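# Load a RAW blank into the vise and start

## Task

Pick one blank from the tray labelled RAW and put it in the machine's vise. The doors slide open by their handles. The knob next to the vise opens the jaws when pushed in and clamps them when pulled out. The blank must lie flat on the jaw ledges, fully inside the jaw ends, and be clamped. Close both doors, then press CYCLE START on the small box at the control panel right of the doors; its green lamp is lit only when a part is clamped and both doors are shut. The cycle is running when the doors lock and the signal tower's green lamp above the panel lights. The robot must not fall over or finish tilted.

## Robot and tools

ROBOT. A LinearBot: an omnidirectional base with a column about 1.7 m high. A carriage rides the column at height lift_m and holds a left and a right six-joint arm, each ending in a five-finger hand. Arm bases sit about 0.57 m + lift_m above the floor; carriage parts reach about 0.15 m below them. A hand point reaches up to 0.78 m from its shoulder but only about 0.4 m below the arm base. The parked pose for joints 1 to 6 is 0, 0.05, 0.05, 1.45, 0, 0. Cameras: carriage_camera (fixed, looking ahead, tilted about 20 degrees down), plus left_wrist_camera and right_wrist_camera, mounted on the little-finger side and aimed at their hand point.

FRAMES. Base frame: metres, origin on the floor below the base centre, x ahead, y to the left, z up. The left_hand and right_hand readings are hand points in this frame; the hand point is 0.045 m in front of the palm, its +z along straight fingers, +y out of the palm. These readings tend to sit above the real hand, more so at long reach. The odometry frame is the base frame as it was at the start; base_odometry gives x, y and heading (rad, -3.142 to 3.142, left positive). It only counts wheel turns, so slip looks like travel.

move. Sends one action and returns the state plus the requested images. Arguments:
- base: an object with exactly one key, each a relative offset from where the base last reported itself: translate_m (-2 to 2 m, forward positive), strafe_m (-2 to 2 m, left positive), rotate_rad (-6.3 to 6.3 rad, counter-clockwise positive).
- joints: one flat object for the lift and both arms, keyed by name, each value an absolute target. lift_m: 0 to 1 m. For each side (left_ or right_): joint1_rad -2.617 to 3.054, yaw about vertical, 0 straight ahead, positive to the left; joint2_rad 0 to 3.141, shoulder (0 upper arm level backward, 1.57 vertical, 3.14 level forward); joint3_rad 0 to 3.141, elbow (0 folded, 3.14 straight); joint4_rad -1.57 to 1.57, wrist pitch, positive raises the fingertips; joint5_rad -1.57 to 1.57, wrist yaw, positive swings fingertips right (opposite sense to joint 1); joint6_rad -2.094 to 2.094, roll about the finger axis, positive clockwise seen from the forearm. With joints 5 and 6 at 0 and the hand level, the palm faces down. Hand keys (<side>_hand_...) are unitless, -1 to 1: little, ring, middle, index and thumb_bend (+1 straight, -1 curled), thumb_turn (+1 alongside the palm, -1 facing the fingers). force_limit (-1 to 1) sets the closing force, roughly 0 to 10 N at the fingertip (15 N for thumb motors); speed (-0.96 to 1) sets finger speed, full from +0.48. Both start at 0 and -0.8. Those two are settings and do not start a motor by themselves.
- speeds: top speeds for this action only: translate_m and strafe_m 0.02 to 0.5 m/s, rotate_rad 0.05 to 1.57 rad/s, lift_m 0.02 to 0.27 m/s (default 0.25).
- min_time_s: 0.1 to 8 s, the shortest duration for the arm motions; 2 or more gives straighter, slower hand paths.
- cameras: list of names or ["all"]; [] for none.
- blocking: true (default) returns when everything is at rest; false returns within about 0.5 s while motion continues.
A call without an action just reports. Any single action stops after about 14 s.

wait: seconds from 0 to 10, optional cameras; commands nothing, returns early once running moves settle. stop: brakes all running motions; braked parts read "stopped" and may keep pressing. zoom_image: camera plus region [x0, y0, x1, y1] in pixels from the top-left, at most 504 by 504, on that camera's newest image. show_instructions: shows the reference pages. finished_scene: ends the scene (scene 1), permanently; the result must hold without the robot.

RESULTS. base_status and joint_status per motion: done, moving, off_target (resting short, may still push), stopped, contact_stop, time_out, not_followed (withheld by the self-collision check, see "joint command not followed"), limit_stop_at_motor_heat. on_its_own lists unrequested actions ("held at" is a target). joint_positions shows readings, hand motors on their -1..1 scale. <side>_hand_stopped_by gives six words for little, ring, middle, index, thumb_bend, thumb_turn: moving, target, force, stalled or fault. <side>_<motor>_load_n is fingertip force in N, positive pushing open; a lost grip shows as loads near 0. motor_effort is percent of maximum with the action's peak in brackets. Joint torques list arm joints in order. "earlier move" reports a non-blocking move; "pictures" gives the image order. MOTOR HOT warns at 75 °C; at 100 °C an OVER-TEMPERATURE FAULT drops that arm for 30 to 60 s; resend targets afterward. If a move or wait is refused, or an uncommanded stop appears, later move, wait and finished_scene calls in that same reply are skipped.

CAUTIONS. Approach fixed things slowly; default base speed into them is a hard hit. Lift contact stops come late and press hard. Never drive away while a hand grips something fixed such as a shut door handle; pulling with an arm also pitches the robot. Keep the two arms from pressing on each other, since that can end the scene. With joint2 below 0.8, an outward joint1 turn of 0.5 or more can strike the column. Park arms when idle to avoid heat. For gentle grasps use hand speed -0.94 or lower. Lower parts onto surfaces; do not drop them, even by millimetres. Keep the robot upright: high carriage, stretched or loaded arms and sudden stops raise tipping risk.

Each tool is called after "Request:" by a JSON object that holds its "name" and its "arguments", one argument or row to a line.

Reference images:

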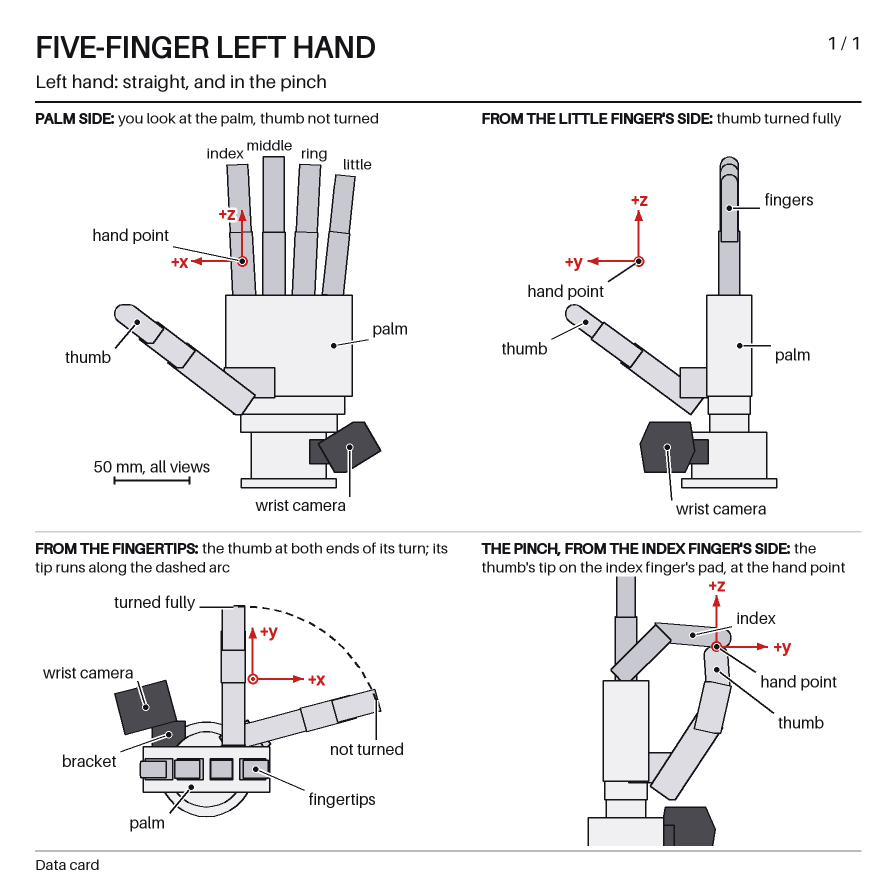

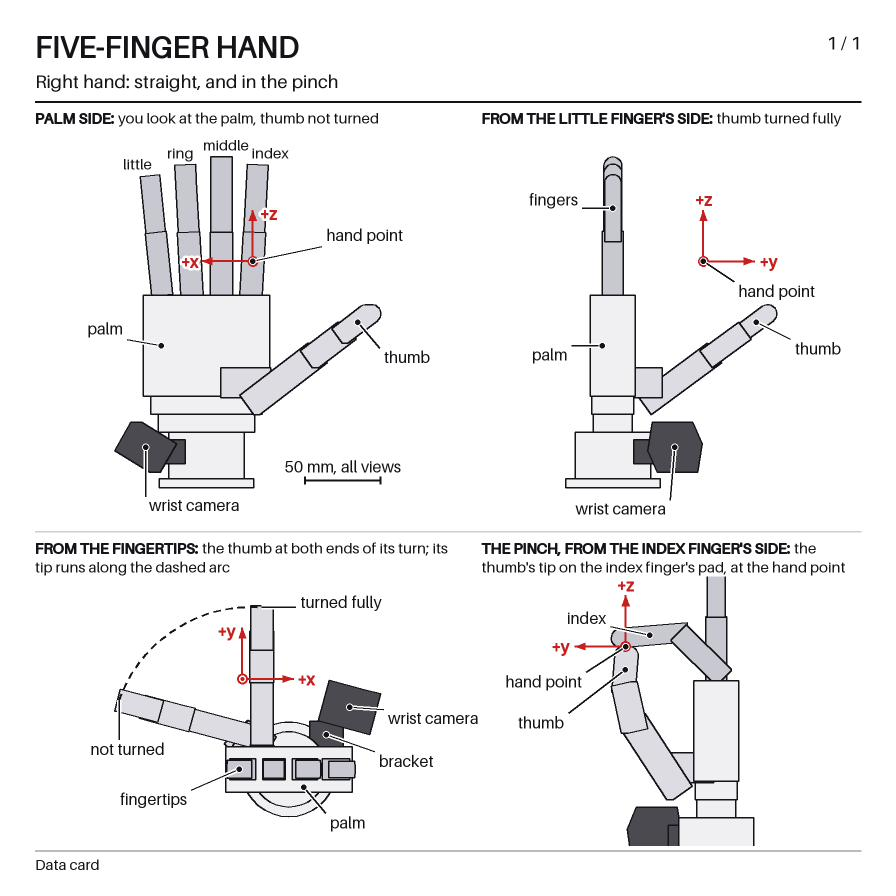

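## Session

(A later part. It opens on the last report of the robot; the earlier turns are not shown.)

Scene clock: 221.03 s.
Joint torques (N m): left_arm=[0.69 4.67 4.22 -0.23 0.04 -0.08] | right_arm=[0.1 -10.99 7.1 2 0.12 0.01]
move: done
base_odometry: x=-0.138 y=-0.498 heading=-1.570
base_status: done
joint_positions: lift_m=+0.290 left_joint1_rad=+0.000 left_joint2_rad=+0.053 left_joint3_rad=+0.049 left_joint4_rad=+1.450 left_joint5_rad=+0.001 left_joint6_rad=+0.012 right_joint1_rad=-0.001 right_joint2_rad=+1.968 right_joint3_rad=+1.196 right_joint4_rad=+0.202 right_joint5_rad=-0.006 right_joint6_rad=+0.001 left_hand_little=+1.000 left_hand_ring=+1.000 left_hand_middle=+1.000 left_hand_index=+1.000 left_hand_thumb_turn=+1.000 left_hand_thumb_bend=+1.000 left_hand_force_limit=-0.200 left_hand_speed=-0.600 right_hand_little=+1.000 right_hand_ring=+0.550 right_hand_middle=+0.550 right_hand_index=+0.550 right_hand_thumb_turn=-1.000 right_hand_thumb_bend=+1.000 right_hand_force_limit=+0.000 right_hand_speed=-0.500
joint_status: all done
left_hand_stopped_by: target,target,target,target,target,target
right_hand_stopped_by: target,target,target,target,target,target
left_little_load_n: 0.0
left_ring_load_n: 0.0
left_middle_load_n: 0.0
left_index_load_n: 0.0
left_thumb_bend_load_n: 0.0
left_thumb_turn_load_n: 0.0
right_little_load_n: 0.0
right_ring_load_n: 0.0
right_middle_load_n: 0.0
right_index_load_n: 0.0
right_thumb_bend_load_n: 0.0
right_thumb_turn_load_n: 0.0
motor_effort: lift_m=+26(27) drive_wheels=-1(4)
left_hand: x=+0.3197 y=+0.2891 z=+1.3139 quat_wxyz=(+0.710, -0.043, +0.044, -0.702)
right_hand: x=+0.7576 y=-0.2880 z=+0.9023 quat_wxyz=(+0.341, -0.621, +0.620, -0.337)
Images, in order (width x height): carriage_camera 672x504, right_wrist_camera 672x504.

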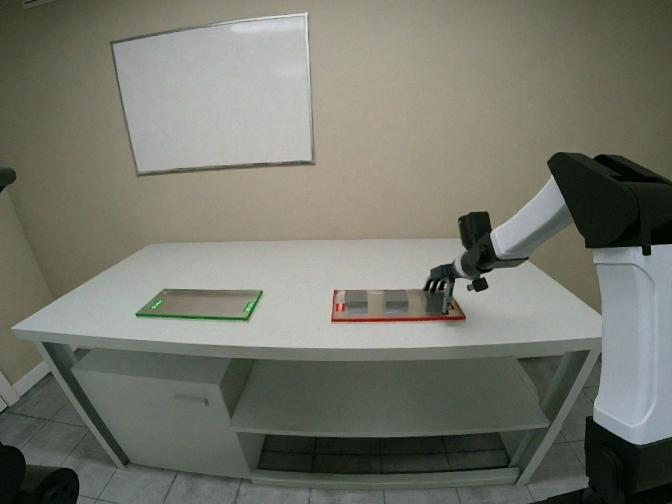

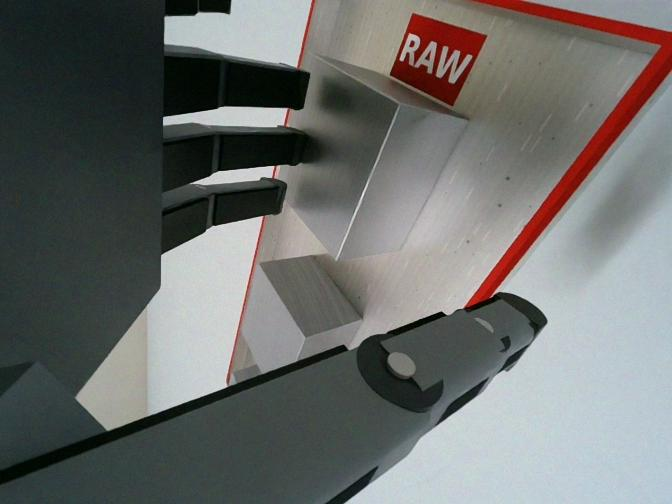

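Request:
{"name": "move", "arguments": {
  "joints": {"lift_m": 0.315},
  "speeds": {"lift_m": 0.1},
  "cameras": ["carriage_camera", "right_wrist_camera"]
}}

Request:
{"name": "zoom_image", "arguments": {
  "camera": "carriage_camera",
  "region": [400, 250, 520, 350]
}}

Scene clock: 222.13 s.
Joint torques (N m): left_arm=[0.65 4.66 4.36 -0.21 0.02 -0.07] | right_arm=[0.1 -11.1 7.09 2.15 0.12 0.01]
move: done
base_odometry: x=-0.138 y=-0.498 heading=-1.570
base_status: not commanded
joint_positions: lift_m=+0.315 left_joint1_rad=+0.000 left_joint2_rad=+0.053 left_joint3_rad=+0.049 left_joint4_rad=+1.453 left_joint5_rad=+0.001 left_joint6_rad=+0.012 right_joint1_rad=-0.001 right_joint2_rad=+1.969 right_joint3_rad=+1.196 right_joint4_rad=+0.186 right_joint5_rad=-0.006 right_joint6_rad=+0.001 left_hand_little=+1.000 left_hand_ring=+1.000 left_hand_middle=+1.000 left_hand_index=+1.000 left_hand_thumb_turn=+1.000 left_hand_thumb_bend=+1.000 left_hand_force_limit=-0.200 left_hand_speed=-0.600 right_hand_little=+1.000 right_hand_ring=+0.550 right_hand_middle=+0.550 right_hand_index=+0.550 right_hand_thumb_turn=-1.000 right_hand_thumb_bend=+1.000 right_hand_force_limit=+0.000 right_hand_speed=-0.500
joint_status: all done
left_hand_stopped_by: target,target,target,target,target,target
right_hand_stopped_by: target,target,target,target,target,target
left_little_load_n: 0.0
left_ring_load_n: 0.0
left_middle_load_n: 0.0
left_index_load_n: 0.0
left_thumb_bend_load_n: 0.0
left_thumb_turn_load_n: 0.0
right_little_load_n: 0.0
right_ring_load_n: 0.0
right_middle_load_n: 0.0
right_index_load_n: 0.0
right_thumb_bend_load_n: 0.0
right_thumb_turn_load_n: 0.0
motor_effort: lift_m=+34(42) drive_wheels=-1(1)
left_hand: x=+0.3191 y=+0.2891 z=+1.3385 quat_wxyz=(+0.710, -0.043, +0.043, -0.702)
right_hand: x=+0.7542 y=-0.2880 z=+0.9232 quat_wxyz=(+0.336, -0.624, +0.623, -0.332)
Images, in order (width x height): carriage_camera 672x504, right_wrist_camera 672x504.

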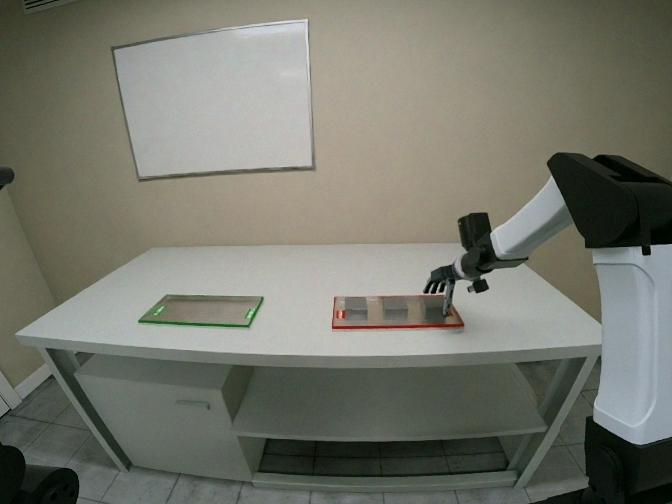

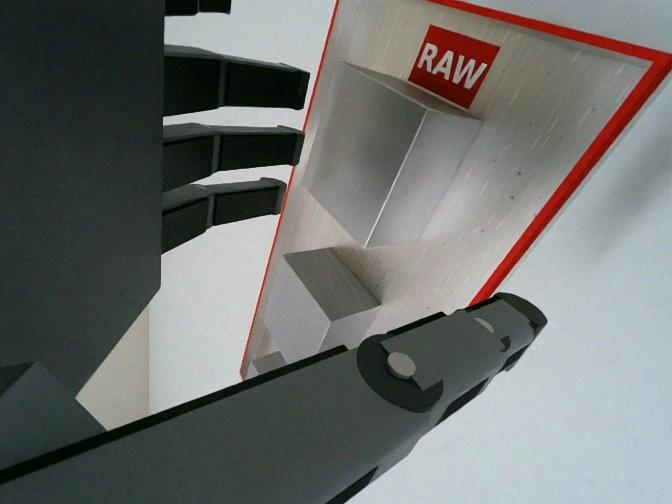

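Scaled by 4.200 from the camera's image (finer frame: 960x720).

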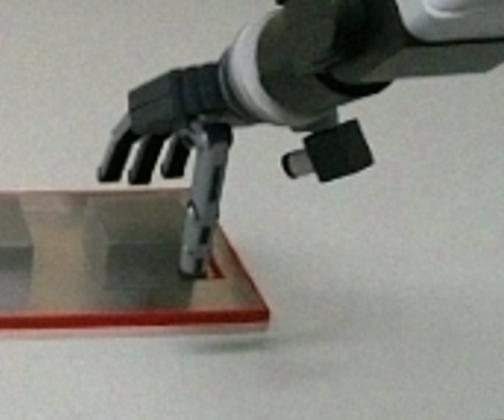

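Request:
{"name": "move", "arguments": {
  "base": {"strafe_m": 0.005},
  "speeds": {"strafe_m": 0.05},
  "cameras": []
}}

Request:
{"name": "move", "arguments": {
  "base": {"translate_m": 0.05},
  "speeds": {"translate_m": 0.1},
  "cameras": []
}}

Request:
{"name": "move", "arguments": {
  "joints": {"lift_m": 0.278},
  "speeds": {"lift_m": 0.05},
  "cameras": ["carriage_camera", "right_wrist_camera"]
}}

Request:
{"name": "zoom_image", "arguments": {
  "camera": "carriage_camera",
  "region": [425, 270, 495, 340]
}}

Scene clock: 223.77 s.
Joint torques (N m): left_arm=[0.72 4.74 4.29 -0.25 0.05 -0.08] | right_arm=[-0.12 -10.93 7.1 2.18 0.11 0.01]
move: done
base_odometry: x=-0.133 y=-0.498 heading=-1.570
base_status: done
joint_positions: lift_m=+0.315 left_joint1_rad=-0.001 left_joint2_rad=+0.053 left_joint3_rad=+0.049 left_joint4_rad=+1.454 left_joint5_rad=+0.001 left_joint6_rad=+0.012 right_joint1_rad=+0.001 right_joint2_rad=+1.969 right_joint3_rad=+1.196 right_joint4_rad=+0.184 right_joint5_rad=-0.005 right_joint6_rad=+0.001 left_hand_little=+1.000 left_hand_ring=+1.000 left_hand_middle=+1.000 left_hand_index=+1.000 left_hand_thumb_turn=+1.000 left_hand_thumb_bend=+1.000 left_hand_force_limit=-0.200 left_hand_speed=-0.600 right_hand_little=+1.000 right_hand_ring=+0.550 right_hand_middle=+0.550 right_hand_index=+0.550 right_hand_thumb_turn=-1.000 right_hand_thumb_bend=+1.000 right_hand_force_limit=+0.000 right_hand_speed=-0.500
joint_status: not commanded
left_hand_stopped_by: target,target,target,target,target,target
right_hand_stopped_by: target,target,target,target,target,target
left_little_load_n: 0.0
left_ring_load_n: 0.0
left_middle_load_n: 0.0
left_index_load_n: 0.0
left_thumb_bend_load_n: 0.0
left_thumb_turn_load_n: 0.0
right_little_load_n: 0.0
right_ring_load_n: 0.0
right_middle_load_n: 0.0
right_index_load_n: 0.0
right_thumb_bend_load_n: 0.0
right_thumb_turn_load_n: 0.0
motor_effort: lift_m=+33(34) drive_wheels=+0(6)
left_hand: x=+0.3188 y=+0.2891 z=+1.3386 quat_wxyz=(+0.710, -0.042, +0.043, -0.702)
right_hand: x=+0.7539 y=-0.2868 z=+0.9228 quat_wxyz=(+0.335, -0.625, +0.623, -0.331)

Scene clock: 224.97 s.
Joint torques (N m): left_arm=[0.66 4.56 4.27 -0.26 0.04 -0.08] | right_arm=[-0.12 -11.04 7.09 2.2 0.11 0.01]
move: done
base_odometry: x=-0.133 y=-0.548 heading=-1.571
base_status: done
joint_positions: lift_m=+0.315 left_joint1_rad=+0.000 left_joint2_rad=+0.053 left_joint3_rad=+0.049 left_joint4_rad=+1.454 left_joint5_rad=+0.001 left_joint6_rad=+0.012 right_joint1_rad=+0.001 right_joint2_rad=+1.969 right_joint3_rad=+1.196 right_joint4_rad=+0.183 right_joint5_rad=-0.005 right_joint6_rad=+0.001 left_hand_little=+1.000 left_hand_ring=+1.000 left_hand_middle=+1.000 left_hand_index=+1.000 left_hand_thumb_turn=+1.000 left_hand_thumb_bend=+1.000 left_hand_force_limit=-0.200 left_hand_speed=-0.600 right_hand_little=+1.000 right_hand_ring=+0.550 right_hand_middle=+0.550 right_hand_index=+0.550 right_hand_thumb_turn=-1.000 right_hand_thumb_bend=+1.000 right_hand_force_limit=+0.000 right_hand_speed=-0.500
joint_status: not commanded
left_hand_stopped_by: target,target,target,target,target,target
right_hand_stopped_by: target,target,target,target,target,target
left_little_load_n: 0.0
left_ring_load_n: 0.0
left_middle_load_n: 0.0
left_index_load_n: 0.0
left_thumb_bend_load_n: 0.0
left_thumb_turn_load_n: 0.0
right_little_load_n: 0.0
right_ring_load_n: 0.0
right_middle_load_n: 0.0
right_index_load_n: 0.0
right_thumb_bend_load_n: 0.0
right_thumb_turn_load_n: 0.0
motor_effort: lift_m=+33(34) drive_wheels=-4(7)
left_hand: x=+0.3188 y=+0.2891 z=+1.3386 quat_wxyz=(+0.710, -0.042, +0.043, -0.702)
right_hand: x=+0.7536 y=-0.2868 z=+0.9226 quat_wxyz=(+0.335, -0.625, +0.623, -0.331)

Scene clock: 226.10 s.
Joint torques (N m): left_arm=[0.66 4.67 4.33 -0.24 0.06 -0.09] | right_arm=[-0.09 -11.04 7.16 2.24 0.11 0.01]
move: done
base_odometry: x=-0.133 y=-0.548 heading=-1.571
base_status: not commanded
joint_positions: lift_m=+0.278 left_joint1_rad=+0.000 left_joint2_rad=+0.053 left_joint3_rad=+0.049 left_joint4_rad=+1.454 left_joint5_rad=+0.001 left_joint6_rad=+0.012 right_joint1_rad=+0.001 right_joint2_rad=+1.969 right_joint3_rad=+1.196 right_joint4_rad=+0.178 right_joint5_rad=-0.005 right_joint6_rad=+0.001 left_hand_little=+1.000 left_hand_ring=+1.000 left_hand_middle=+1.000 left_hand_index=+1.000 left_hand_thumb_turn=+1.000 left_hand_thumb_bend=+1.000 left_hand_force_limit=-0.200 left_hand_speed=-0.600 right_hand_little=+1.000 right_hand_ring=+0.550 right_hand_middle=+0.550 right_hand_index=+0.550 right_hand_thumb_turn=-1.000 right_hand_thumb_bend=+1.000 right_hand_force_limit=+0.000 right_hand_speed=-0.500
joint_status: all done
left_hand_stopped_by: target,target,target,target,target,target
right_hand_stopped_by: target,target,target,target,target,target
left_little_load_n: 0.0
left_ring_load_n: 0.0
left_middle_load_n: 0.0
left_index_load_n: 0.0
left_thumb_bend_load_n: 0.0
left_thumb_turn_load_n: 0.0
right_little_load_n: 0.0
right_ring_load_n: 0.0
right_middle_load_n: 0.0
right_index_load_n: 0.0
right_thumb_bend_load_n: 0.0
right_thumb_turn_load_n: 0.0
motor_effort: lift_m=+26(27) drive_wheels=-4(4)
left_hand: x=+0.3188 y=+0.2891 z=+1.3022 quat_wxyz=(+0.710, -0.042, +0.043, -0.702)
right_hand: x=+0.7526 y=-0.2868 z=+0.8853 quat_wxyz=(+0.333, -0.626, +0.624, -0.329)
Images, in order (width x height): carriage_camera 672x504, right_wrist_camera 672x504.

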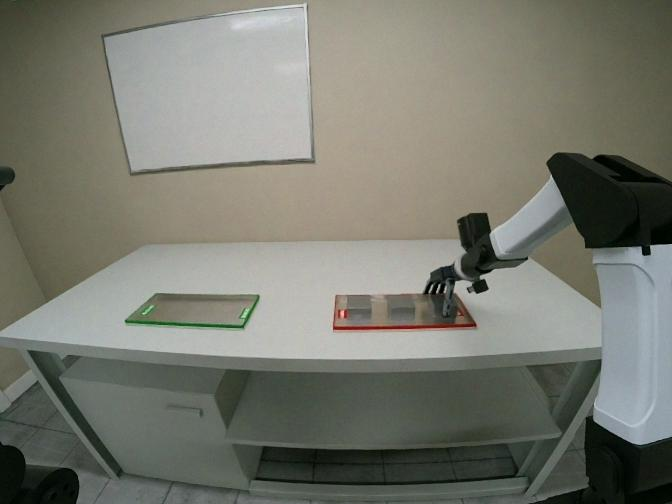

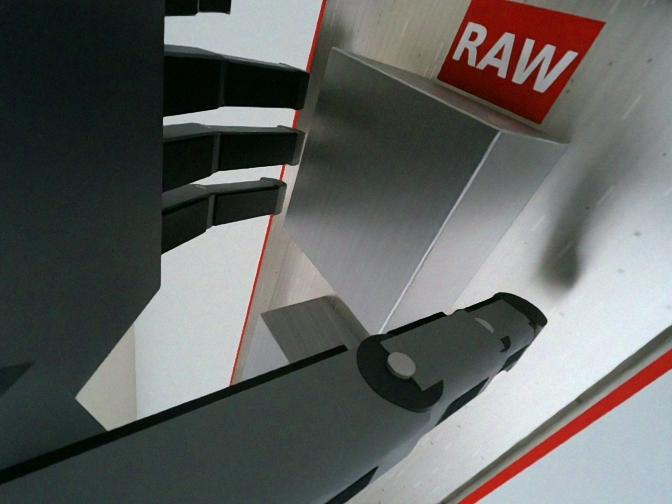

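Scaled by 7.200 from the camera's image (finer frame: 960x720).

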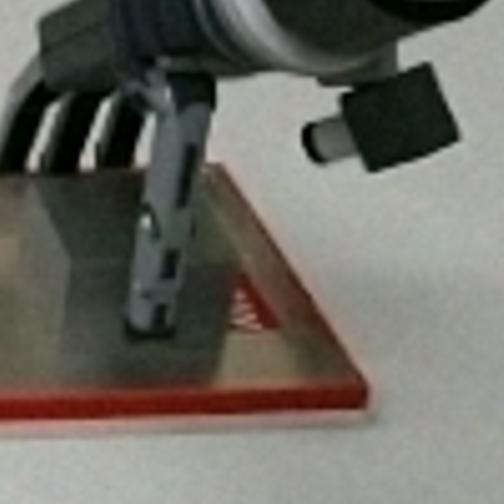

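Request:
{"name": "move", "arguments": {
  "joints": {"lift_m": 0.272},
  "speeds": {"lift_m": 0.05},
  "cameras": []
}}

Request:
{"name": "move", "arguments": {
  "joints": {"right_hand_index": 0.2, "right_hand_middle": 0.2, "right_hand_ring": 0.2, "right_hand_thumb_bend": 0.4, "right_hand_force_limit": -0.6, "right_hand_speed": -0.9},
  "cameras": ["carriage_camera", "right_wrist_camera"]
}}

Request:
{"name": "zoom_image", "arguments": {
  "camera": "carriage_camera",
  "region": [425, 270, 495, 340]
}}

Scene clock: 226.90 s.
Joint torques (N m): left_arm=[0.62 4.77 4.3 -0.24 0.04 -0.06] | right_arm=[-0.1 -11.17 7.06 2.23 0.11 0.01]
move: done
base_odometry: x=-0.133 y=-0.548 heading=-1.571
base_status: not commanded
joint_positions: lift_m=+0.272 left_joint1_rad=+0.000 left_joint2_rad=+0.053 left_joint3_rad=+0.049 left_joint4_rad=+1.453 left_joint5_rad=+0.001 left_joint6_rad=+0.012 right_joint1_rad=+0.001 right_joint2_rad=+1.970 right_joint3_rad=+1.196 right_joint4_rad=+0.178 right_joint5_rad=-0.005 right_joint6_rad=+0.001 left_hand_little=+1.000 left_hand_ring=+1.000 left_hand_middle=+1.000 left_hand_index=+1.000 left_hand_thumb_turn=+1.000 left_hand_thumb_bend=+1.000 left_hand_force_limit=-0.200 left_hand_speed=-0.600 right_hand_little=+1.000 right_hand_ring=+0.550 right_hand_middle=+0.550 right_hand_index=+0.550 right_hand_thumb_turn=-1.000 right_hand_thumb_bend=+1.000 right_hand_force_limit=+0.000 right_hand_speed=-0.500
joint_status: all done
left_hand_stopped_by: target,target,target,target,target,target
right_hand_stopped_by: target,target,target,target,target,target
left_little_load_n: 0.0
left_ring_load_n: 0.0
left_middle_load_n: 0.0
left_index_load_n: 0.0
left_thumb_bend_load_n: 0.0
left_thumb_turn_load_n: 0.0
right_little_load_n: 0.0
right_ring_load_n: 0.0
right_middle_load_n: 0.0
right_index_load_n: 0.0
right_thumb_bend_load_n: 0.0
right_thumb_turn_load_n: 0.0
motor_effort: lift_m=+26(27) drive_wheels=-4(4)
left_hand: x=+0.3190 y=+0.2891 z=+1.2961 quat_wxyz=(+0.710, -0.042, +0.043, -0.702)
right_hand: x=+0.7524 y=-0.2868 z=+0.8785 quat_wxyz=(+0.333, -0.626, +0.624, -0.329)

Scene clock: 229.53 s.
Joint torques (N m): left_arm=[0.68 4.64 4.22 -0.24 0.04 -0.07] | right_arm=[-0.09 -11.14 7.08 2.21 0.11 0.01]
move: off_target
base_odometry: x=-0.133 y=-0.548 heading=-1.571
base_status: not commanded
joint_positions: lift_m=+0.272 left_joint1_rad=+0.000 left_joint2_rad=+0.053 left_joint3_rad=+0.049 left_joint4_rad=+1.454 left_joint5_rad=+0.001 left_joint6_rad=+0.012 right_joint1_rad=+0.001 right_joint2_rad=+1.970 right_joint3_rad=+1.196 right_joint4_rad=+0.181 right_joint5_rad=-0.005 right_joint6_rad=+0.001 left_hand_little=+1.000 left_hand_ring=+1.000 left_hand_middle=+1.000 left_hand_index=+1.000 left_hand_thumb_turn=+1.000 left_hand_thumb_bend=+1.000 left_hand_force_limit=-0.200 left_hand_speed=-0.600 right_hand_little=+1.000 right_hand_ring=+0.200 right_hand_middle=+0.200 right_hand_index=+0.200 right_hand_thumb_turn=-1.000 right_hand_thumb_bend=+0.767 right_hand_force_limit=-0.600 right_hand_speed=-0.900
joint_status: right_hand_thumb_bend off_target (ended at +0.767, target +0.400); the others done
left_hand_stopped_by: target,target,target,target,target,target
right_hand_stopped_by: target,target,target,target,force,target
left_little_load_n: 0.0
left_ring_load_n: 0.0
left_middle_load_n: 0.0
left_index_load_n: 0.0
left_thumb_bend_load_n: 0.0
left_thumb_turn_load_n: 0.0
right_little_load_n: 0.0
right_ring_load_n: 0.0
right_middle_load_n: 1.5
right_index_load_n: 1.5
right_thumb_bend_load_n: 3.0
right_thumb_turn_load_n: 0.5
motor_effort: lift_m=+26(26) drive_wheels=+2(4)
left_hand: x=+0.3188 y=+0.2891 z=+1.2962 quat_wxyz=(+0.710, -0.042, +0.043, -0.702)
right_hand: x=+0.7530 y=-0.2868 z=+0.8790 quat_wxyz=(+0.334, -0.625, +0.623, -0.330)
Images, in order (width x height): carriage_camera 672x504, right_wrist_camera 672x504.

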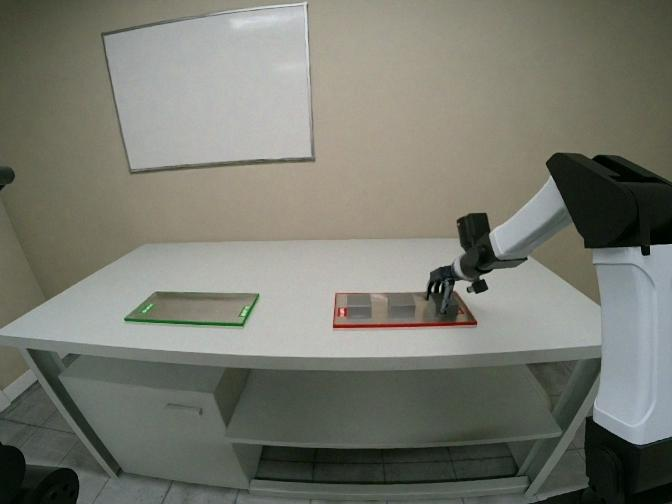

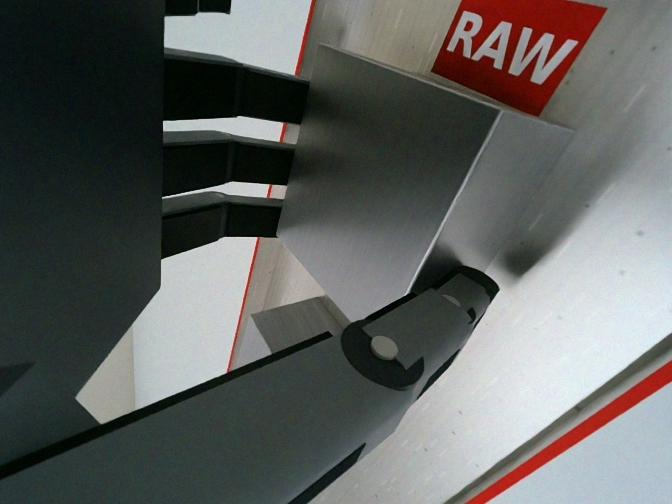

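Scaled by 7.200 from the camera's image (finer frame: 960x720).

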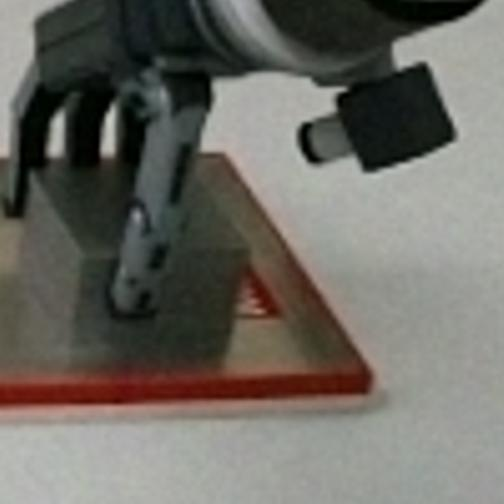

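Request:
{"name": "move", "arguments": {
  "joints": {"right_hand_index": 0.5, "right_hand_middle": 0.5, "right_hand_ring": 0.5, "right_hand_thumb_bend": 1.0, "right_hand_speed": -0.7},
  "cameras": []
}}

Request:
{"name": "move", "arguments": {
  "base": {"strafe_m": -0.009},
  "speeds": {"strafe_m": 0.05},
  "cameras": []
}}

Request:
{"name": "move", "arguments": {
  "joints": {"right_hand_index": 0.0, "right_hand_middle": 0.0, "right_hand_ring": 0.0, "right_hand_thumb_bend": 0.3, "right_hand_force_limit": -0.5, "right_hand_speed": -0.9},
  "cameras": ["carriage_camera", "right_wrist_camera"]
}}

Request:
{"name": "zoom_image", "arguments": {
  "camera": "carriage_camera",
  "region": [425, 270, 495, 340]
}}

Scene clock: 230.87 s.
Joint torques (N m): left_arm=[0.62 4.64 4.22 -0.25 0.03 -0.07] | right_arm=[-0.1 -11.15 7.08 2.21 0.11 0.01]
move: done
base_odometry: x=-0.133 y=-0.548 heading=-1.571
base_status: not commanded
joint_positions: lift_m=+0.272 left_joint1_rad=+0.000 left_joint2_rad=+0.053 left_joint3_rad=+0.049 left_joint4_rad=+1.454 left_joint5_rad=+0.001 left_joint6_rad=+0.012 right_joint1_rad=+0.001 right_joint2_rad=+1.970 right_joint3_rad=+1.196 right_joint4_rad=+0.181 right_joint5_rad=-0.005 right_joint6_rad=+0.001 left_hand_little=+1.000 left_hand_ring=+1.000 left_hand_middle=+1.000 left_hand_index=+1.000 left_hand_thumb_turn=+1.000 left_hand_thumb_bend=+1.000 left_hand_force_limit=-0.200 left_hand_speed=-0.600 right_hand_little=+1.000 right_hand_ring=+0.500 right_hand_middle=+0.500 right_hand_index=+0.500 right_hand_thumb_turn=-1.000 right_hand_thumb_bend=+1.000 right_hand_force_limit=-0.600 right_hand_speed=-0.700
joint_status: all done
left_hand_stopped_by: target,target,target,target,target,target
right_hand_stopped_by: target,target,target,target,target,target
left_little_load_n: 0.0
left_ring_load_n: 0.0
left_middle_load_n: 0.0
left_index_load_n: 0.0
left_thumb_bend_load_n: 0.0
left_thumb_turn_load_n: 0.0
right_little_load_n: 0.0
right_ring_load_n: 0.0
right_middle_load_n: 0.0
right_index_load_n: 0.0
right_thumb_bend_load_n: 0.0
right_thumb_turn_load_n: 0.0
motor_effort: lift_m=+26(26) drive_wheels=+2(2)
left_hand: x=+0.3188 y=+0.2891 z=+1.2962 quat_wxyz=(+0.710, -0.042, +0.043, -0.702)
right_hand: x=+0.7530 y=-0.2868 z=+0.8790 quat_wxyz=(+0.334, -0.625, +0.623, -0.330)

Scene clock: 231.57 s.
Joint torques (N m): left_arm=[0.75 4.82 4.31 -0.21 0.02 -0.08] | right_arm=[0.06 -11.12 7.02 2.22 0.09 0.01]
move: done
base_odometry: x=-0.142 y=-0.548 heading=-1.570
base_status: done
joint_positions: lift_m=+0.272 left_joint1_rad=+0.000 left_joint2_rad=+0.053 left_joint3_rad=+0.049 left_joint4_rad=+1.454 left_joint5_rad=+0.001 left_joint6_rad=+0.012 right_joint1_rad=+0.000 right_joint2_rad=+1.970 right_joint3_rad=+1.196 right_joint4_rad=+0.181 right_joint5_rad=-0.003 right_joint6_rad=+0.001 left_hand_little=+1.000 left_hand_ring=+1.000 left_hand_middle=+1.000 left_hand_index=+1.000 left_hand_thumb_turn=+1.000 left_hand_thumb_bend=+1.000 left_hand_force_limit=-0.200 left_hand_speed=-0.600 right_hand_little=+1.000 right_hand_ring=+0.500 right_hand_middle=+0.500 right_hand_index=+0.500 right_hand_thumb_turn=-1.000 right_hand_thumb_bend=+1.000 right_hand_force_limit=-0.600 right_hand_speed=-0.700
joint_status: not commanded
left_hand_stopped_by: target,target,target,target,target,target
right_hand_stopped_by: target,target,target,target,target,target
left_little_load_n: 0.0
left_ring_load_n: 0.0
left_middle_load_n: 0.0
left_index_load_n: 0.0
left_thumb_bend_load_n: 0.5
left_thumb_turn_load_n: 0.0
right_little_load_n: 0.0
right_ring_load_n: 0.0
right_middle_load_n: 0.0
right_index_load_n: 0.0
right_thumb_bend_load_n: 0.0
right_thumb_turn_load_n: 0.0
motor_effort: lift_m=+26(26) drive_wheels=-3(6)
left_hand: x=+0.3189 y=+0.2891 z=+1.2962 quat_wxyz=(+0.710, -0.042, +0.043, -0.702)
right_hand: x=+0.7532 y=-0.2882 z=+0.8790 quat_wxyz=(+0.333, -0.625, +0.624, -0.331)

Scene clock: 234.60 s.
Joint torques (N m): left_arm=[0.59 4.67 4.26 -0.24 0.03 -0.07] | right_arm=[0.06 -11.15 7.08 2.19 0.09 0.01]
move: off_target
base_odometry: x=-0.142 y=-0.548 heading=-1.570
base_status: not commanded
joint_positions: lift_m=+0.272 left_joint1_rad=+0.000 left_joint2_rad=+0.053 left_joint3_rad=+0.049 left_joint4_rad=+1.454 left_joint5_rad=+0.001 left_joint6_rad=+0.012 right_joint1_rad=+0.000 right_joint2_rad=+1.970 right_joint3_rad=+1.196 right_joint4_rad=+0.183 right_joint5_rad=-0.003 right_joint6_rad=+0.001 left_hand_little=+1.000 left_hand_ring=+1.000 left_hand_middle=+1.000 left_hand_index=+1.000 left_hand_thumb_turn=+1.000 left_hand_thumb_bend=+1.000 left_hand_force_limit=-0.200 left_hand_speed=-0.600 right_hand_little=+1.000 right_hand_ring=+0.129 right_hand_middle=+0.157 right_hand_index=+0.148 right_hand_thumb_turn=-1.000 right_hand_thumb_bend=+0.821 right_hand_force_limit=-0.500 right_hand_speed=-0.900
joint_status: right_hand_ring off_target (ended at +0.129, target +0.000); right_hand_middle off_target (ended at +0.157, target +0.000); right_hand_index off_target (ended at +0.148, target +0.000); right_hand_thumb_bend off_target (ended at +0.821, target +0.300); the others done
left_hand_stopped_by: target,target,target,target,target,target
right_hand_stopped_by: target,force,force,force,force,target
left_little_load_n: 0.0
left_ring_load_n: 0.0
left_middle_load_n: 0.0
left_index_load_n: 0.0
left_thumb_bend_load_n: 0.0
left_thumb_turn_load_n: 0.0
right_little_load_n: 0.0
right_ring_load_n: 3.0
right_middle_load_n: 1.5
right_index_load_n: 3.0
right_thumb_bend_load_n: 4.5
right_thumb_turn_load_n: 0.0
motor_effort: lift_m=+26(26) drive_wheels=-3(4)
left_hand: x=+0.3189 y=+0.2891 z=+1.2962 quat_wxyz=(+0.710, -0.042, +0.043, -0.702)
right_hand: x=+0.7535 y=-0.2882 z=+0.8794 quat_wxyz=(+0.333, -0.624, +0.624, -0.331)
Images, in order (width x height): carriage_camera 672x504, right_wrist_camera 672x504.

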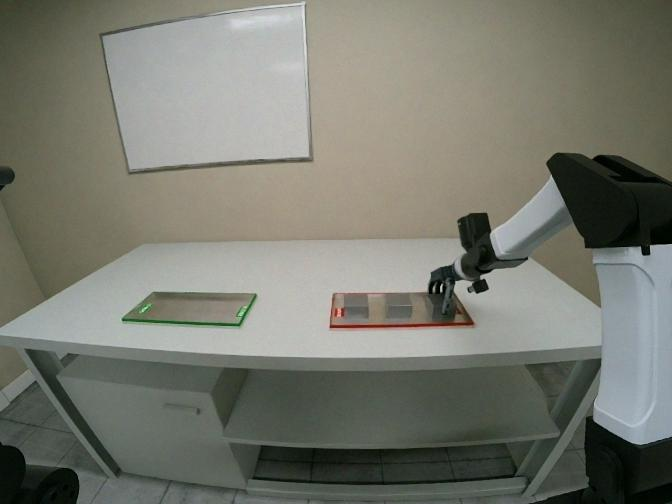

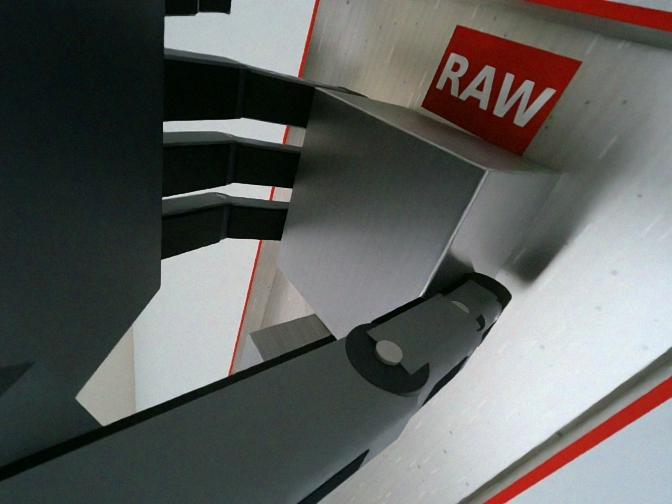

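Scaled by 7.200 from the camera's image (finer frame: 960x720).

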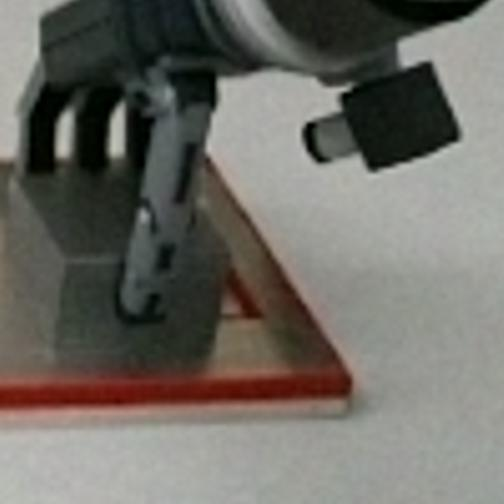

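Request:
{"name": "move", "arguments": {
  "joints": {"right_hand_index": 0.35, "right_hand_middle": 0.35, "right_hand_ring": 0.35, "right_hand_thumb_bend": 0.95, "right_hand_speed": -0.7},
  "cameras": []
}}

Request:
{"name": "move", "arguments": {
  "joints": {"lift_m": 0.278},
  "speeds": {"lift_m": 0.05},
  "cameras": []
}}

Request:
{"name": "move", "arguments": {
  "joints": {"right_hand_index": -0.1, "right_hand_middle": -0.1, "right_hand_ring": -0.1, "right_hand_thumb_bend": 0.3, "right_hand_force_limit": -0.4, "right_hand_speed": -0.9},
  "cameras": []
}}

Request:
{"name": "move", "arguments": {
  "joints": {"right_hand_index": -0.2, "right_hand_middle": -0.2, "right_hand_ring": -0.2, "right_hand_thumb_bend": 0.2, "right_hand_force_limit": 0.1, "right_hand_speed": -0.9},
  "cameras": ["carriage_camera", "right_wrist_camera"]
}}

Scene clock: 236.07 s.
Joint torques (N m): left_arm=[0.58 4.63 4.23 -0.24 0.03 -0.07] | right_arm=[0.05 -11.1 7.1 2.2 0.09 0.01]
move: done
base_odometry: x=-0.142 y=-0.548 heading=-1.570
base_status: not commanded
joint_positions: lift_m=+0.272 left_joint1_rad=+0.000 left_joint2_rad=+0.053 left_joint3_rad=+0.049 left_joint4_rad=+1.454 left_joint5_rad=+0.001 left_joint6_rad=+0.012 right_joint1_rad=+0.000 right_joint2_rad=+1.970 right_joint3_rad=+1.196 right_joint4_rad=+0.182 right_joint5_rad=-0.003 right_joint6_rad=+0.001 left_hand_little=+1.000 left_hand_ring=+1.000 left_hand_middle=+1.000 left_hand_index=+1.000 left_hand_thumb_turn=+1.000 left_hand_thumb_bend=+1.000 left_hand_force_limit=-0.200 left_hand_speed=-0.600 right_hand_little=+1.000 right_hand_ring=+0.350 right_hand_middle=+0.350 right_hand_index=+0.350 right_hand_thumb_turn=-1.000 right_hand_thumb_bend=+0.950 right_hand_force_limit=-0.500 right_hand_speed=-0.700
joint_status: all done
left_hand_stopped_by: target,target,target,target,target,target
right_hand_stopped_by: target,target,target,target,target,target
left_little_load_n: 0.0
left_ring_load_n: 0.0
left_middle_load_n: 0.0
left_index_load_n: 0.0
left_thumb_bend_load_n: 0.0
left_thumb_turn_load_n: 0.0
right_little_load_n: 0.0
right_ring_load_n: 0.0
right_middle_load_n: 0.0
right_index_load_n: 0.0
right_thumb_bend_load_n: 0.0
right_thumb_turn_load_n: 0.0
motor_effort: lift_m=+26(26) drive_wheels=-3(4)
left_hand: x=+0.3189 y=+0.2891 z=+1.2962 quat_wxyz=(+0.710, -0.042, +0.043, -0.702)
right_hand: x=+0.7535 y=-0.2882 z=+0.8793 quat_wxyz=(+0.333, -0.624, +0.624, -0.331)

Scene clock: 236.63 s.
Joint torques (N m): left_arm=[0.64 4.79 4.33 -0.19 0.02 -0.08] | right_arm=[0.05 -11.12 7.08 2.19 0.08 0.01]
move: done
base_odometry: x=-0.142 y=-0.548 heading=-1.570
base_status: not commanded
joint_positions: lift_m=+0.278 left_joint1_rad=+0.000 left_joint2_rad=+0.053 left_joint3_rad=+0.049 left_joint4_rad=+1.453 left_joint5_rad=+0.001 left_joint6_rad=+0.012 right_joint1_rad=+0.000 right_joint2_rad=+1.970 right_joint3_rad=+1.196 right_joint4_rad=+0.181 right_joint5_rad=-0.003 right_joint6_rad=+0.001 left_hand_little=+1.000 left_hand_ring=+1.000 left_hand_middle=+1.000 left_hand_index=+1.000 left_hand_thumb_turn=+1.000 left_hand_thumb_bend=+1.000 left_hand_force_limit=-0.200 left_hand_speed=-0.600 right_hand_little=+1.000 right_hand_ring=+0.350 right_hand_middle=+0.350 right_hand_index=+0.350 right_hand_thumb_turn=-1.000 right_hand_thumb_bend=+0.950 right_hand_force_limit=-0.500 right_hand_speed=-0.700
joint_status: all done
left_hand_stopped_by: target,target,target,target,target,target
right_hand_stopped_by: target,target,target,target,target,target
left_little_load_n: 0.0
left_ring_load_n: 0.0
left_middle_load_n: 0.0
left_index_load_n: 0.0
left_thumb_bend_load_n: 0.0
left_thumb_turn_load_n: 0.0
right_little_load_n: 0.0
right_ring_load_n: 0.0
right_middle_load_n: 0.0
right_index_load_n: 0.0
right_thumb_bend_load_n: 0.0
right_thumb_turn_load_n: 0.0
motor_effort: lift_m=+34(40) drive_wheels=-3(3)
left_hand: x=+0.3190 y=+0.2891 z=+1.3015 quat_wxyz=(+0.710, -0.042, +0.043, -0.702)
right_hand: x=+0.7532 y=-0.2882 z=+0.8844 quat_wxyz=(+0.333, -0.624, +0.624, -0.331)

Scene clock: 239.47 s.
Joint torques (N m): left_arm=[0.64 4.64 4.25 -0.24 0.04 -0.07] | right_arm=[0.06 -11.14 7.08 2.19 0.09 0.01]
move: off_target
base_odometry: x=-0.142 y=-0.548 heading=-1.570
base_status: not commanded
joint_positions: lift_m=+0.278 left_joint1_rad=+0.000 left_joint2_rad=+0.053 left_joint3_rad=+0.049 left_joint4_rad=+1.454 left_joint5_rad=+0.001 left_joint6_rad=+0.012 right_joint1_rad=+0.000 right_joint2_rad=+1.970 right_joint3_rad=+1.196 right_joint4_rad=+0.183 right_joint5_rad=-0.003 right_joint6_rad=+0.001 left_hand_little=+1.000 left_hand_ring=+1.000 left_hand_middle=+1.000 left_hand_index=+1.000 left_hand_thumb_turn=+1.000 left_hand_thumb_bend=+1.000 left_hand_force_limit=-0.200 left_hand_speed=-0.600 right_hand_little=+1.000 right_hand_ring=+0.120 right_hand_middle=+0.147 right_hand_index=+0.137 right_hand_thumb_turn=-1.000 right_hand_thumb_bend=+0.834 right_hand_force_limit=-0.400 right_hand_speed=-0.900
joint_status: right_hand_ring off_target (ended at +0.120, target -0.100); right_hand_middle off_target (ended at +0.147, target -0.100); right_hand_index off_target (ended at +0.137, target -0.100); right_hand_thumb_bend off_target (ended at +0.834, target +0.300); the others done
left_hand_stopped_by: target,target,target,target,target,target
right_hand_stopped_by: target,force,force,force,force,target
left_little_load_n: 0.0
left_ring_load_n: 0.0
left_middle_load_n: 0.0
left_index_load_n: 0.0
left_thumb_bend_load_n: 0.0
left_thumb_turn_load_n: 0.0
right_little_load_n: 0.0
right_ring_load_n: 3.0
right_middle_load_n: 2.0
right_index_load_n: 3.0
right_thumb_bend_load_n: 5.0
right_thumb_turn_load_n: 0.0
motor_effort: lift_m=+34(34) drive_wheels=+1(3)
left_hand: x=+0.3188 y=+0.2891 z=+1.3016 quat_wxyz=(+0.710, -0.042, +0.043, -0.702)
right_hand: x=+0.7535 y=-0.2882 z=+0.8847 quat_wxyz=(+0.333, -0.624, +0.624, -0.331)

Scene clock: 240.10 s.
Joint torques (N m): left_arm=[0.54 4.62 4.22 -0.24 0.04 -0.08] | right_arm=[0.06 -11.14 7.08 2.18 0.08 0.01]
move: off_target
base_odometry: x=-0.142 y=-0.548 heading=-1.570
base_status: not commanded
joint_positions: lift_m=+0.278 left_joint1_rad=+0.000 left_joint2_rad=+0.053 left_joint3_rad=+0.049 left_joint4_rad=+1.454 left_joint5_rad=+0.001 left_joint6_rad=+0.012 right_joint1_rad=+0.000 right_joint2_rad=+1.970 right_joint3_rad=+1.196 right_joint4_rad=+0.183 right_joint5_rad=-0.003 right_joint6_rad=+0.001 left_hand_little=+1.000 left_hand_ring=+1.000 left_hand_middle=+1.000 left_hand_index=+1.000 left_hand_thumb_turn=+1.000 left_hand_thumb_bend=+1.000 left_hand_force_limit=-0.200 left_hand_speed=-0.600 right_hand_little=+1.000 right_hand_ring=+0.085 right_hand_middle=+0.121 right_hand_index=+0.102 right_hand_thumb_turn=-1.000 right_hand_thumb_bend=+0.832 right_hand_force_limit=+0.100 right_hand_speed=-0.900
joint_status: right_hand_ring off_target (ended at +0.085, target -0.200); right_hand_middle off_target (ended at +0.121, target -0.200); right_hand_index off_target (ended at +0.102, target -0.200); right_hand_thumb_bend off_target (ended at +0.832, target +0.200); the others done
left_hand_stopped_by: target,target,target,target,target,target
right_hand_stopped_by: target,force,force,force,force,target
left_little_load_n: 0.0
left_ring_load_n: 0.0
left_middle_load_n: 0.0
left_index_load_n: 0.0
left_thumb_bend_load_n: 0.0
left_thumb_turn_load_n: 0.0
right_little_load_n: 0.0
right_ring_load_n: 6.5
right_middle_load_n: 4.0
right_index_load_n: 7.0
right_thumb_bend_load_n: 13.0
right_thumb_turn_load_n: 1.5
motor_effort: lift_m=+34(34) drive_wheels=+1(1)
left_hand: x=+0.3188 y=+0.2891 z=+1.3016 quat_wxyz=(+0.710, -0.042, +0.043, -0.702)
right_hand: x=+0.7537 y=-0.2882 z=+0.8849 quat_wxyz=(+0.334, -0.624, +0.624, -0.332)
Images, in order (width x height): carriage_camera 672x504, right_wrist_camera 672x504.

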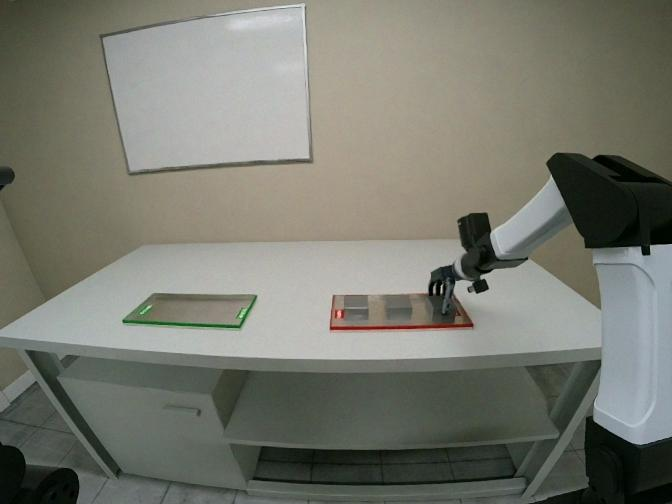

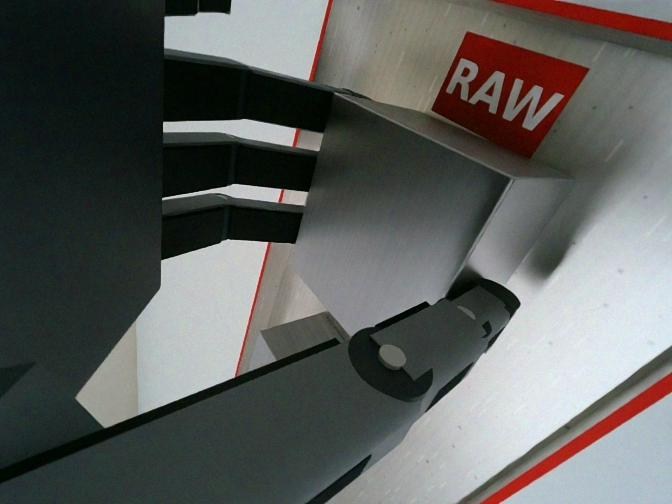

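Request:
{"name": "move", "arguments": {
  "joints": {"lift_m": 0.31},
  "speeds": {"lift_m": 0.04},
  "cameras": ["carriage_camera", "right_wrist_camera"]
}}

Request:
{"name": "zoom_image", "arguments": {
  "camera": "carriage_camera",
  "region": [400, 250, 520, 350]
}}

Scene clock: 241.30 s.
Joint torques (N m): left_arm=[0.61 4.71 4.31 -0.27 0.01 -0.07] | right_arm=[0.06 -11.93 7.31 2.76 0.07 0.01]
move: done
base_odometry: x=-0.142 y=-0.548 heading=-1.570
base_status: not commanded
joint_positions: lift_m=+0.310 left_joint1_rad=+0.000 left_joint2_rad=+0.053 left_joint3_rad=+0.049 left_joint4_rad=+1.454 left_joint5_rad=+0.001 left_joint6_rad=+0.012 right_joint1_rad=+0.000 right_joint2_rad=+1.979 right_joint3_rad=+1.191 right_joint4_rad=+0.120 right_joint5_rad=-0.002 right_joint6_rad=+0.001 left_hand_little=+1.000 left_hand_ring=+1.000 left_hand_middle=+1.000 left_hand_index=+1.000 left_hand_thumb_turn=+1.000 left_hand_thumb_bend=+1.000 left_hand_force_limit=-0.200 left_hand_speed=-0.600 right_hand_little=+1.000 right_hand_ring=+0.085 right_hand_middle=+0.121 right_hand_index=+0.102 right_hand_thumb_turn=-1.000 right_hand_thumb_bend=+0.832 right_hand_force_limit=+0.100 right_hand_speed=-0.900
joint_status: all done
left_hand_stopped_by: target,target,target,target,target,target
right_hand_stopped_by: target,force,force,force,force,target
left_little_load_n: 0.0
left_ring_load_n: 0.0
left_middle_load_n: 0.0
left_index_load_n: 0.0
left_thumb_bend_load_n: 0.0
left_thumb_turn_load_n: 0.0
right_little_load_n: 0.0
right_ring_load_n: 6.0
right_middle_load_n: 3.5
right_index_load_n: 6.5
right_thumb_bend_load_n: 13.5
right_thumb_turn_load_n: 1.5
motor_effort: lift_m=+35(39) drive_wheels=+1(1)
left_hand: x=+0.3188 y=+0.2891 z=+1.3335 quat_wxyz=(+0.710, -0.042, +0.043, -0.702)
right_hand: x=+0.7383 y=-0.2884 z=+0.8990 quat_wxyz=(+0.309, -0.636, +0.636, -0.308)
Images, in order (width x height): carriage_camera 672x504, right_wrist_camera 672x504.

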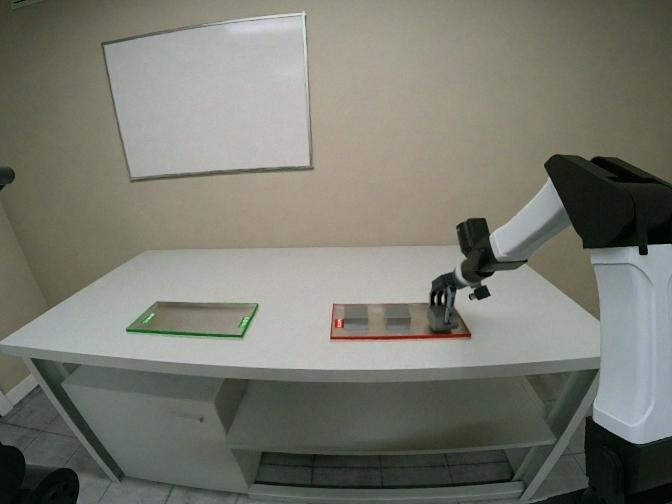

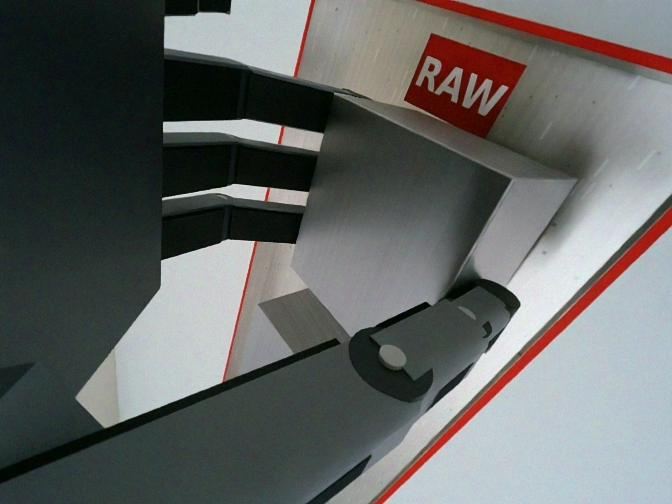

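Scaled by 4.200 from the camera's image (finer frame: 960x720).

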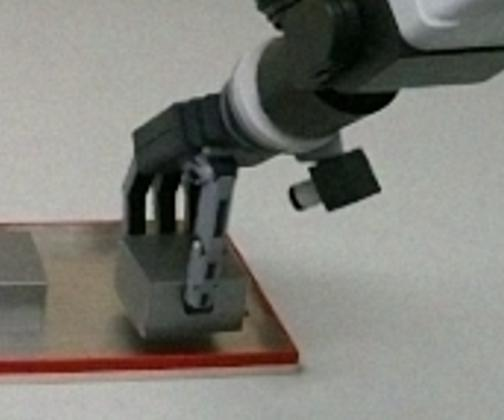

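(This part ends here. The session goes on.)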